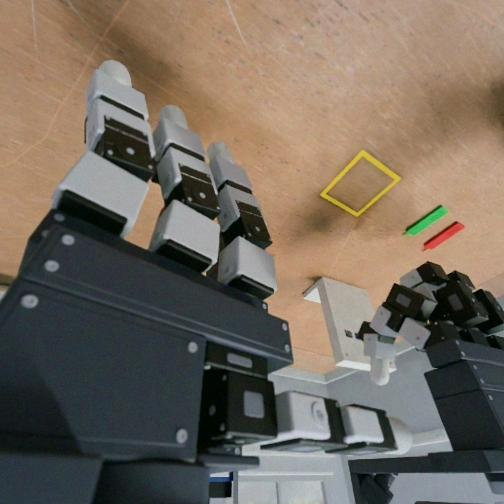

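Scaled by 2.800 from the camera's 504x504 image, which has a finer 720x720 frame.

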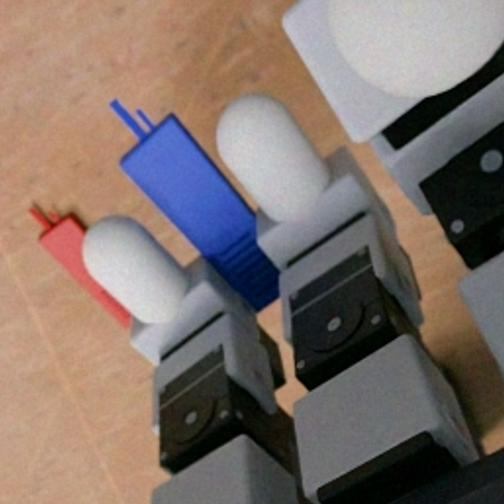

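Scaled by 2.739 from the camera's 504x504 image, which has a finer 720x720 frame.

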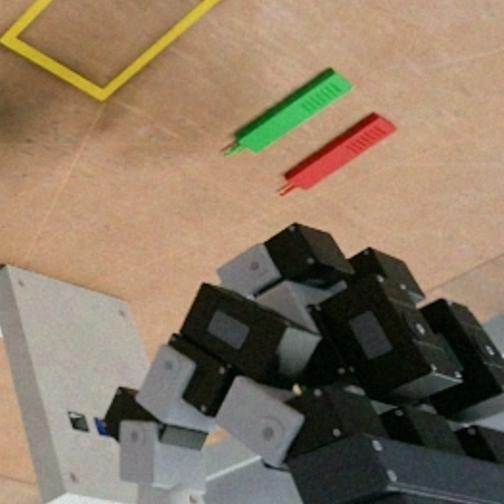

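execute_actions([
  [[0,0,0,-0.003,-0.009,0,-0.75,0.12,-0.58,0.609,-0.75,-0.12,-0.58,0.609,0.616,0,0.74,-0.26,-0.71,-0.68,-0.23,-0.17,0.7,-0.95,0,0,0,0,0,0,-0.75,0.1,0,-0.3,-0.75,0.1,0,-0.3,-0.75,0.1,0,-0.3,-0.71,-0.68,-0.6,-0.3,0.4,-0.8],[0,0,0,-0.0058,-0.0177,0,-0.75,0.12,-0.58,0.609,-0.75,-0.12,-0.58,0.609,0.616,0,0.74,-0.26,-0.71,-0.68,-0.23,-0.17,0.7,-0.95,0,0,0,0,0,0,-0.75,0.001,0.883,0.174,-0.75,0.001,0.883,0.174,-0.75,0.001,0.883,0.174,-0.71,-0.68,-1.0,-0.384,0.4,-0.8]],
  [[0,0,0,0,0,0,-0.75,0.12,-0.58,0.609,-0.75,-0.12,-0.58,0.609,0.616,0,0.74,-0.26,-0.71,-0.68,-0.23,-0.17,0.7,-0.95,0.015,0.012,-0.005,0,0,0,-0.75,0.001,0.883,0.174,-0.75,0.001,0.883,0.174,-0.75,0.001,0.883,0.174,-0.71,-0.68,-1.0,-0.384,0.4,-0.8],[0,0,0,0,0,0,-0.75,0.12,-0.58,0.609,-0.75,-0.12,-0.58,0.609,0.616,0,0.74,-0.26,-0.71,-0.68,-0.23,-0.17,0.7,-0.95,0.03,0.024,-0.01,0,0,0,-0.75,0.001,0.883,0.174,-0.75,0.001,0.883,0.174,-0.75,0.001,0.883,0.174,-0.71,-0.68,-1.0,-0.384,0.4,-0.8],[0,0,0,0,0,0,-0.75,0.12,-0.58,0.609,-0.75,-0.12,-0.58,0.609,0.616,0,0.74,-0.26,-0.71,-0.68,-0.23,-0.17,0.7,-0.95,0.045,0.036,-0.015,0,0,0,-0.75,0.001,0.883,0.174,-0.75,0.001,0.883,0.174,-0.75,0.001,0.883,0.174,-0.71,-0.68,-1.0,-0.384,0.4,-0.8],[0,0,0,0,0,0,-0.75,0.12,-0.58,0.609,-0.75,-0.12,-0.58,0.609,0.616,0,0.74,-0.26,-0.71,-0.68,-0.23,-0.17,0.7,-0.95,0.06,0.047,-0.02,0,0,0,-0.75,0.001,0.883,0.174,-0.75,0.001,0.883,0.174,-0.75,0.001,0.883,0.174,-0.71,-0.68,-1.0,-0.384,0.4,-0.8],[0,0,0,0,0,0,-0.75,0.12,-0.58,0.609,-0.75,-0.12,-0.58,0.609,0.616,0,0.74,-0.26,-0.71,-0.68,-0.23,-0.17,0.7,-0.95,0.075,0.058,-0.025,0,0,0,-0.75,0.001,0.883,0.174,-0.75,0.001,0.883,0.174,-0.75,0.001,0.883,0.174,-0.71,-0.68,-1.0,-0.384,0.4,-0.8],[0,0,0,0,0,0,-0.75,0.12,-0.58,0.609,-0.75,-0.12,-0.58,0.609,0.616,0,0.74,-0.26,-0.71,-0.68,-0.23,-0.17,0.7,-0.95,0.09,0.069,-0.03,0,0,0,-0.75,0.001,0.883,0.174,-0.75,0.001,0.883,0.174,-0.75,0.001,0.883,0.174,-0.71,-0.68,-1.0,-0.384,0.4,-0.8]],
  [[0,0,0,0,0,0,-0.75,0.12,-0.58,0.609,-0.75,-0.12,-0.58,0.609,0.616,0,0.74,-0.26,-0.71,-0.68,-0.23,-0.17,0.7,-0.95,0.015,0.011,-0.006,0,0,0,-0.75,0.001,0.883,0.174,-0.75,0.001,0.883,0.174,-0.75,0.001,0.883,0.174,-0.71,-0.68,-1.0,-0.384,0.4,-0.8],[0,0,0,0,0,0,-0.75,0.12,-0.58,0.609,-0.75,-0.12,-0.58,0.609,0.616,0,0.74,-0.26,-0.71,-0.68,-0.23,-0.17,0.7,-0.95,0.03,0.022,-0.012,0,0,0,-0.75,0.001,0.883,0.174,-0.75,0.001,0.883,0.174,-0.75,0.001,0.883,0.174,-0.71,-0.68,-1.0,-0.384,0.4,-0.8],[0,0,0,0,0,0,-0.75,0.12,-0.58,0.609,-0.75,-0.12,-0.58,0.609,0.616,0,0.74,-0.26,-0.71,-0.68,-0.23,-0.17,0.7,-0.95,0.045,0.033,-0.018,0,0,0,-0.75,0.001,0.883,0.174,-0.75,0.001,0.883,0.174,-0.75,0.001,0.883,0.174,-0.71,-0.68,-1.0,-0.384,0.4,-0.8],[0,0,0,0,0,0,-0.75,0.12,-0.58,0.609,-0.75,-0.12,-0.58,0.609,0.616,0,0.74,-0.26,-0.71,-0.68,-0.23,-0.17,0.7,-0.95,0.06,0.044,-0.024,0,0,0,-0.75,0.001,0.883,0.174,-0.75,0.001,0.883,0.174,-0.75,0.001,0.883,0.174,-0.71,-0.68,-1.0,-0.384,0.4,-0.8],[0,0,0,0,0,0,-0.75,0.12,-0.58,0.609,-0.75,-0.12,-0.58,0.609,0.616,0,0.74,-0.26,-0.71,-0.68,-0.23,-0.17,0.7,-0.95,0.075,0.054,-0.03,0,0,0,-0.75,0.001,0.883,0.174,-0.75,0.001,0.883,0.174,-0.75,0.001,0.883,0.174,-0.71,-0.68,-1.0,-0.384,0.4,-0.8],[0,0,0,0,0,0,-0.75,0.12,-0.58,0.609,-0.75,-0.12,-0.58,0.609,0.616,0,0.74,-0.26,-0.71,-0.68,-0.23,-0.17,0.7,-0.95,0.085,0.06,-0.035,0,0,0,-0.75,0.001,0.883,0.174,-0.75,0.001,0.883,0.174,-0.75,0.001,0.883,0.174,-0.71,-0.68,-1.0,-0.384,0.4,-0.8]],
], cameras=["cam_left_wrist", "cam_right_wrist", "cam_high"])

zoom_image(camera="cam_right_wrist", region=[320, 180, 504, 364])

Scene clock: 2617.17 s.
left_arm: end_effector_position=(+0.3171, -0.0266, +0.1648) hand_goal=(-0.750, +0.120, -0.580, +0.608, -0.750, -0.120, -0.580, +0.608, +0.616, +0.000, +0.740, -0.260, -0.710, -0.680, -0.230, -0.170) hand_measured=(-0.750, -0.046, -0.578, +0.608, -0.748, +0.042, -0.578, +0.606, +0.560, +0.002, +0.732, -0.260, -0.710, -0.678, -0.226, -0.168) hand_current_ma=(+0, -468, +1, -1, +2, +467, +3, -1, -156, +2, -11, +0, +0, +2, +6, +3) hand_state=(goal, blocked, goal, goal, goal, blocked, goal, goal, blocked, goal, goal, goal, goal, goal, goal, goal) hand_current_limit=0.70 hand_speed=-0.95 end_effector_quat_wxyz=(+0.022, +0.663, +0.748, -0.007) | right_arm: end_effector_position=(+0.2285, +0.3918, +0.1175) hand_goal=(-0.750, +0.000, +0.882, +0.174, -0.750, +0.000, +0.882, +0.174, -0.750, +0.000, +0.882, +0.174, -0.710, -0.680, -1.000, -0.384) hand_measured=(-0.750, +0.002, +0.874, +0.170, -0.750, +0.002, +0.874, +0.170, -0.750, +0.002, +0.874, +0.170, -0.710, -0.678, -0.996, -0.382) hand_current_ma=(+0, +0, -4, -1, +0, +0, -4, -1, +0, +1, -4, -1, +0, +0, +2, +1) hand_state=(goal, goal, goal, goal, goal, goal, goal, goal, goal, goal, goal, goal, goal, goal, goal, goal) hand_current_limit=0.40 hand_speed=-0.80 end_effector_quat_wxyz=(-0.014, -0.631, +0.776, -0.005)
Joint positions: left_arm=[-0.221 0.956 0.778 -1.361 0.034 -0.341] | right_arm=[0.856 1.647 1.277 -1.229 0.005 -2.08]
Joint torques (N m): left_arm=[0.85 -2.49 10.56 0.9 -0.04 0.03] | right_arm=[-1.14 -9.29 11.52 0.2 -0.11 -0.16]
Heat: left arm: hottest elbow 44 °C; right arm: hottest elbow 39 °C.
Hand target: left_arm +0.3259, -0.0265, +0.1755; +0.039, +0.662, +0.748, +0.001 | right_arm +0.2423, +0.4057, +0.1262; +0.001, -0.641, +0.768, +0.000
Off the commanded pose: left_arm 0.014 m, 2 deg | right_arm 0.021 m, 2 deg.
joint sent to its limit (right arm) — joint 6 (wrist roll), lower limit. The joint targets still meet the commanded pose.

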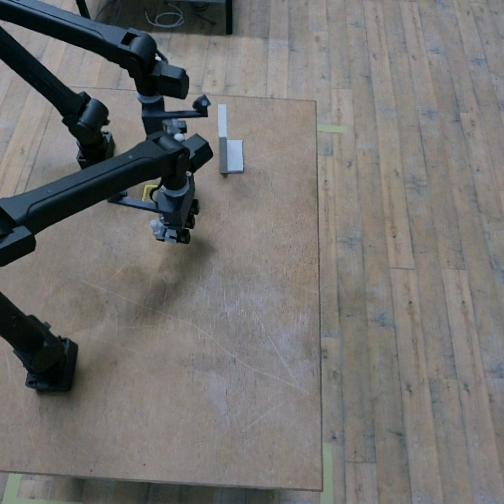

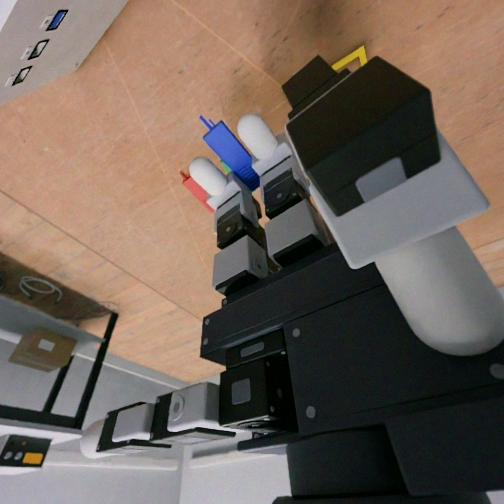

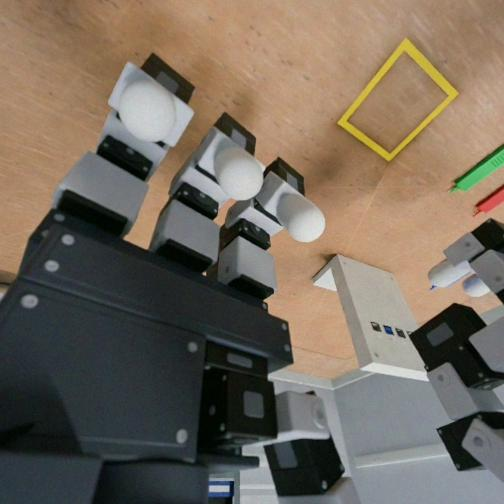

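Scaled by 2.739 from the camera's 504x504 image, which has a finer 720x720 frame.

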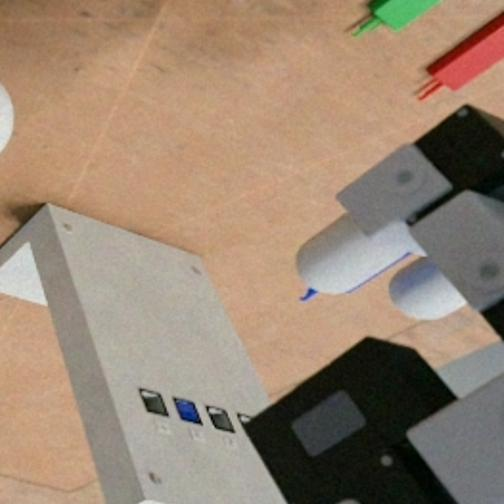

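zoom_image(camera="cam_right_wrist", region=[350, 270, 450, 370])

zoom_image(camera="cam_left_wrist", region=[0, 0, 110, 110])

Scaled by 5.040 from the camera's 504x504 image, which has a finer 720x720 frame.

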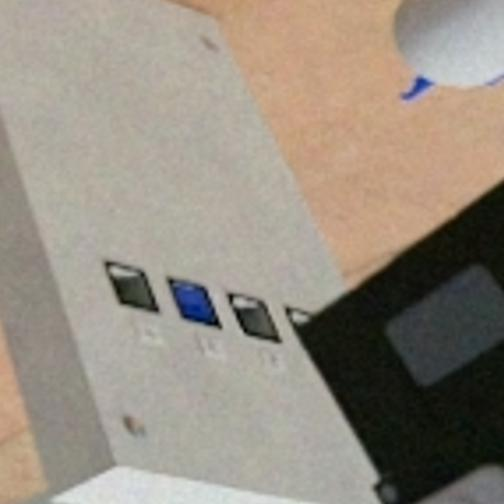

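Scaled by 4.582 from the camera's 504x504 image, which has a finer 720x720 frame.

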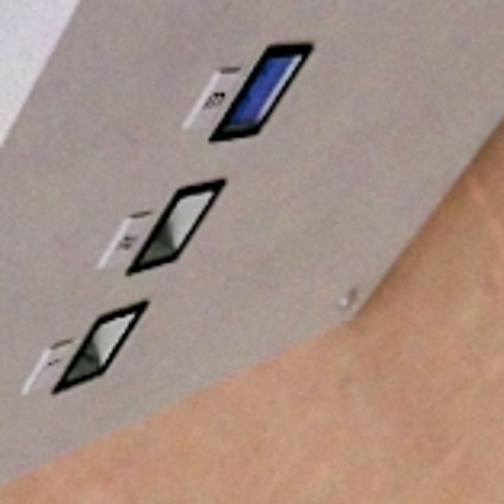

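zoom_image(camera="cam_left_wrist", region=[40, 0, 80, 40])

zoom_image(camera="cam_right_wrist", region=[370, 315, 410, 355])

zoom_image(camera="cam_left_wrist", region=[180, 100, 260, 180])

Scaled by 12.600 from the camera's 504x504 image, which has a finer 720x720 frame.

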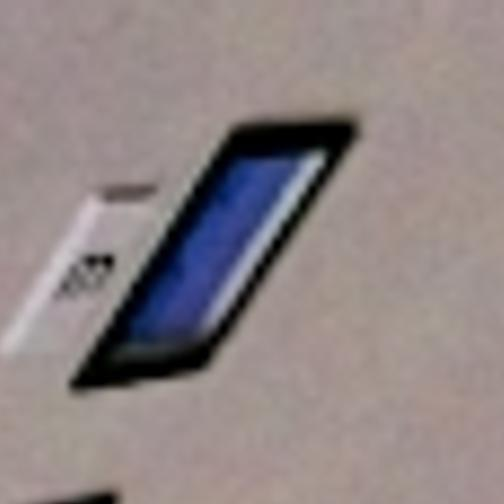

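Scaled by 12.600 from the camera's 504x504 image, which has a finer 720x720 frame.

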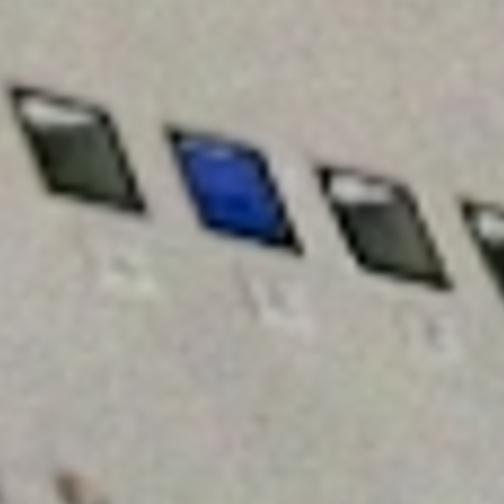

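Scaled by 6.300 from the camera's 504x504 image, which has a finer 720x720 frame.

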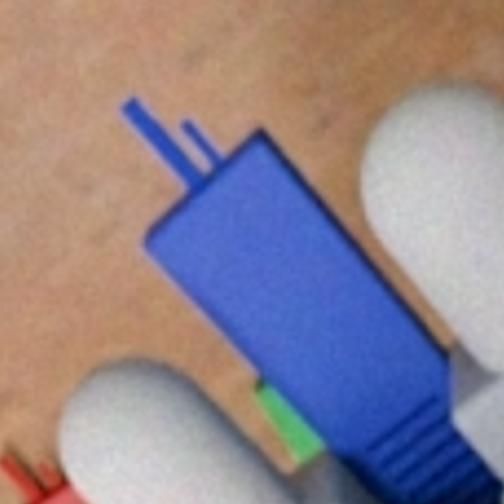

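execute_actions([
  [[0.01,0.006,0,0.0004,0.0009,0,-0.75,0.12,-0.58,0.609,-0.75,-0.12,-0.58,0.609,0.5,0,0.74,-0.26,-0.71,-0.68,-0.23,-0.17,0.7,-0.95,0,0,0,0,0,0,-0.75,0.001,0.883,0.174,-0.75,0.001,0.883,0.174,-0.75,0.001,0.883,0.174,-0.71,-0.68,-1.0,-0.384,0.4,-0.8],[0.02,0.011,0,0.0008,0.0017,0,-0.75,0.12,-0.58,0.609,-0.75,-0.12,-0.58,0.609,0.5,0,0.74,-0.26,-0.71,-0.68,-0.23,-0.17,0.7,-0.95,0,0,0,0,0,0,-0.75,0.001,0.883,0.174,-0.75,0.001,0.883,0.174,-0.75,0.001,0.883,0.174,-0.71,-0.68,-1.0,-0.384,0.4,-0.8],[0.03,0.017,0,0.0012,0.0026,0,-0.75,0.12,-0.58,0.609,-0.75,-0.12,-0.58,0.609,0.5,0,0.74,-0.26,-0.71,-0.68,-0.23,-0.17,0.7,-0.95,0,0,0,0,0,0,-0.75,0.001,0.883,0.174,-0.75,0.001,0.883,0.174,-0.75,0.001,0.883,0.174,-0.71,-0.68,-1.0,-0.384,0.4,-0.8],[0.04,0.022,0,0.0015,0.0032,0,-0.75,0.12,-0.58,0.609,-0.75,-0.12,-0.58,0.609,0.5,0,0.74,-0.26,-0.71,-0.68,-0.23,-0.17,0.7,-0.95,0,0,0,0,0,0,-0.75,0.001,0.883,0.174,-0.75,0.001,0.883,0.174,-0.75,0.001,0.883,0.174,-0.71,-0.68,-1.0,-0.384,0.4,-0.8],[0.05,0.028,0,0.0018,0.0036,0,-0.75,0.12,-0.58,0.609,-0.75,-0.12,-0.58,0.609,0.5,0,0.74,-0.26,-0.71,-0.68,-0.23,-0.17,0.7,-0.95,0,0,0,0,0,0,-0.75,0.001,0.883,0.174,-0.75,0.001,0.883,0.174,-0.75,0.001,0.883,0.174,-0.71,-0.68,-1.0,-0.384,0.4,-0.8],[0.06,0.033,0,0.0018,0.0036,0,-0.75,0.12,-0.58,0.609,-0.75,-0.12,-0.58,0.609,0.5,0,0.74,-0.26,-0.71,-0.68,-0.23,-0.17,0.7,-0.95,0,0,0,0,0,0,-0.75,0.001,0.883,0.174,-0.75,0.001,0.883,0.174,-0.75,0.001,0.883,0.174,-0.71,-0.68,-1.0,-0.384,0.4,-0.8],[0.071,0.039,0,0.0018,0.0036,0,-0.75,0.12,-0.58,0.609,-0.75,-0.12,-0.58,0.609,0.5,0,0.74,-0.26,-0.71,-0.68,-0.23,-0.17,0.7,-0.95,0,0,0,0,0,0,-0.75,0.001,0.883,0.174,-0.75,0.001,0.883,0.174,-0.75,0.001,0.883,0.174,-0.71,-0.68,-1.0,-0.384,0.4,-0.8]],
], cameras=["cam_left_wrist", "cam_right_wrist", "cam_high"])

zoom_image(camera="cam_right_wrist", region=[350, 250, 470, 370])

zoom_image(camera="cam_left_wrist", region=[90, 20, 230, 160])

zoom_image(camera="cam_high", region=[150, 80, 260, 190])

Scene clock: 2739.33 s.
left_arm: end_effector_position=(+0.3466, -0.0028, +0.1564) hand_goal=(-0.750, +0.120, -0.580, +0.608, -0.750, -0.120, -0.580, +0.608, +0.500, +0.000, +0.740, -0.260, -0.710, -0.680, -0.230, -0.170) hand_measured=(-0.750, -0.046, -0.578, +0.608, -0.748, +0.042, -0.578, +0.606, +0.496, +0.002, +0.738, -0.260, -0.710, -0.678, -0.226, -0.168) hand_current_ma=(+0, -467, +1, -1, +2, +467, +3, -1, -5, +2, -2, +0, +0, +2, +6, +3) hand_state=(goal, blocked, goal, goal, goal, blocked, goal, goal, goal, goal, goal, goal, goal, goal, goal, goal) hand_current_limit=0.70 hand_speed=-0.95 end_effector_quat_wxyz=(+0.012, +0.663, +0.749, -0.014) | right_arm: end_effector_position=(+0.2285, +0.3918, +0.1175) hand_goal=(-0.750, +0.000, +0.882, +0.174, -0.750, +0.000, +0.882, +0.174, -0.750, +0.000, +0.882, +0.174, -0.710, -0.680, -1.000, -0.384) hand_measured=(-0.750, +0.002, +0.874, +0.170, -0.750, +0.002, +0.874, +0.170, -0.750, +0.002, +0.874, +0.170, -0.710, -0.678, -0.996, -0.382) hand_current_ma=(+0, +0, -4, -1, +0, +0, -4, -1, +0, +1, -4, -1, +0, +0, +2, +1) hand_state=(goal, goal, goal, goal, goal, goal, goal, goal, goal, goal, goal, goal, goal, goal, goal, goal) hand_current_limit=0.40 hand_speed=-0.80 end_effector_quat_wxyz=(-0.014, -0.631, +0.776, -0.005)
Joint positions: left_arm=[-0.109 1.057 0.823 -1.333 0.036 -0.231] | right_arm=[0.856 1.647 1.277 -1.229 0.005 -2.08]
Joint torques (N m): left_arm=[0.73 -2.32 12.88 0.79 -0.02 0.01] | right_arm=[-1.08 -9.29 11.59 0.16 -0.11 -0.15]
Heat: left arm: hottest elbow 41 °C; right arm: hottest elbow 43 °C.
Hand target: left_arm +0.3685, -0.0031, +0.1755; +0.033, +0.663, +0.748, -0.001 | right_arm +0.2423, +0.4057, +0.1262; +0.001, -0.641, +0.768, +0.000
Off the commanded pose: left_arm 0.029 m, 3 deg | right_arm 0.021 m, 2 deg.
joint sent to its limit (right arm) — joint 6 (wrist roll), lower limit. The joint targets still meet the commanded pose.

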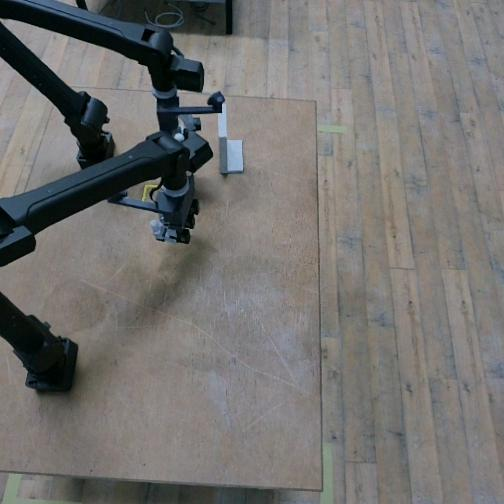

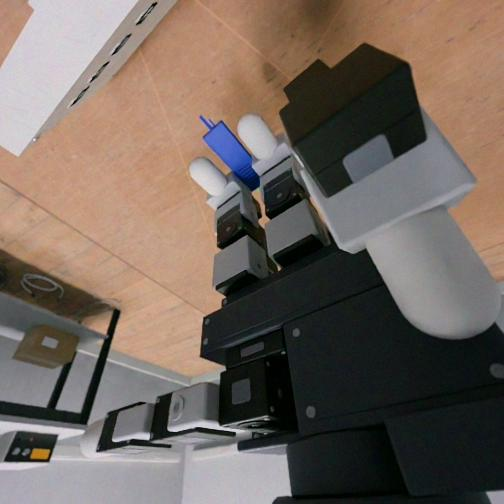

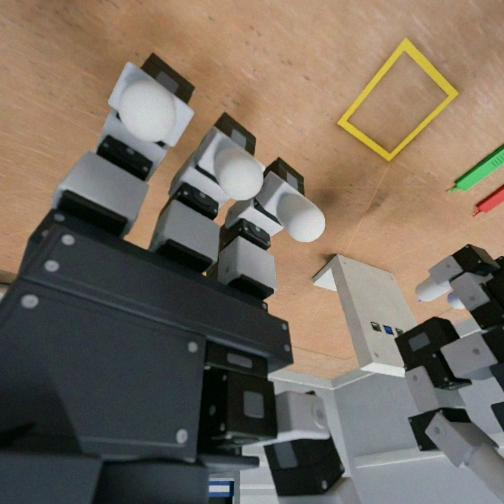

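Scaled by 4.200 from the camera's 504x504 image, which has a finer 720x720 frame.

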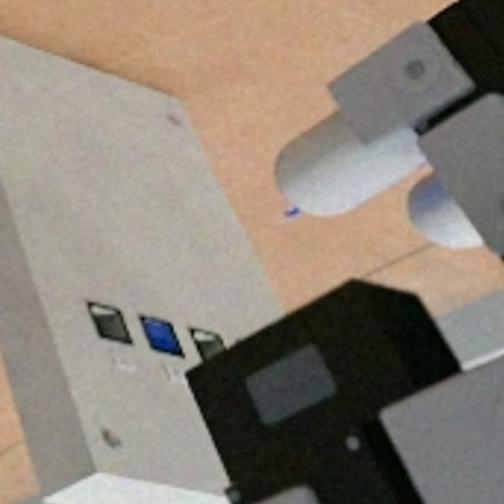

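Scaled by 3.600 from the camera's 504x504 image, which has a finer 720x720 frame.

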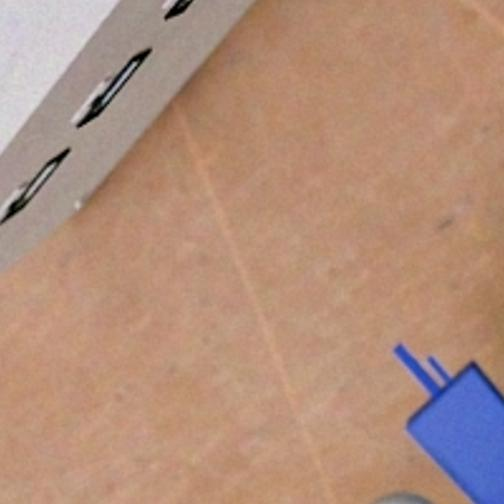

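Scaled by 4.582 from the camera's 504x504 image, which has a finer 720x720 frame.

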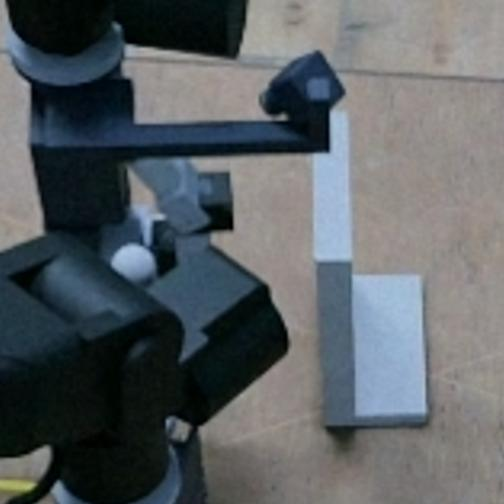

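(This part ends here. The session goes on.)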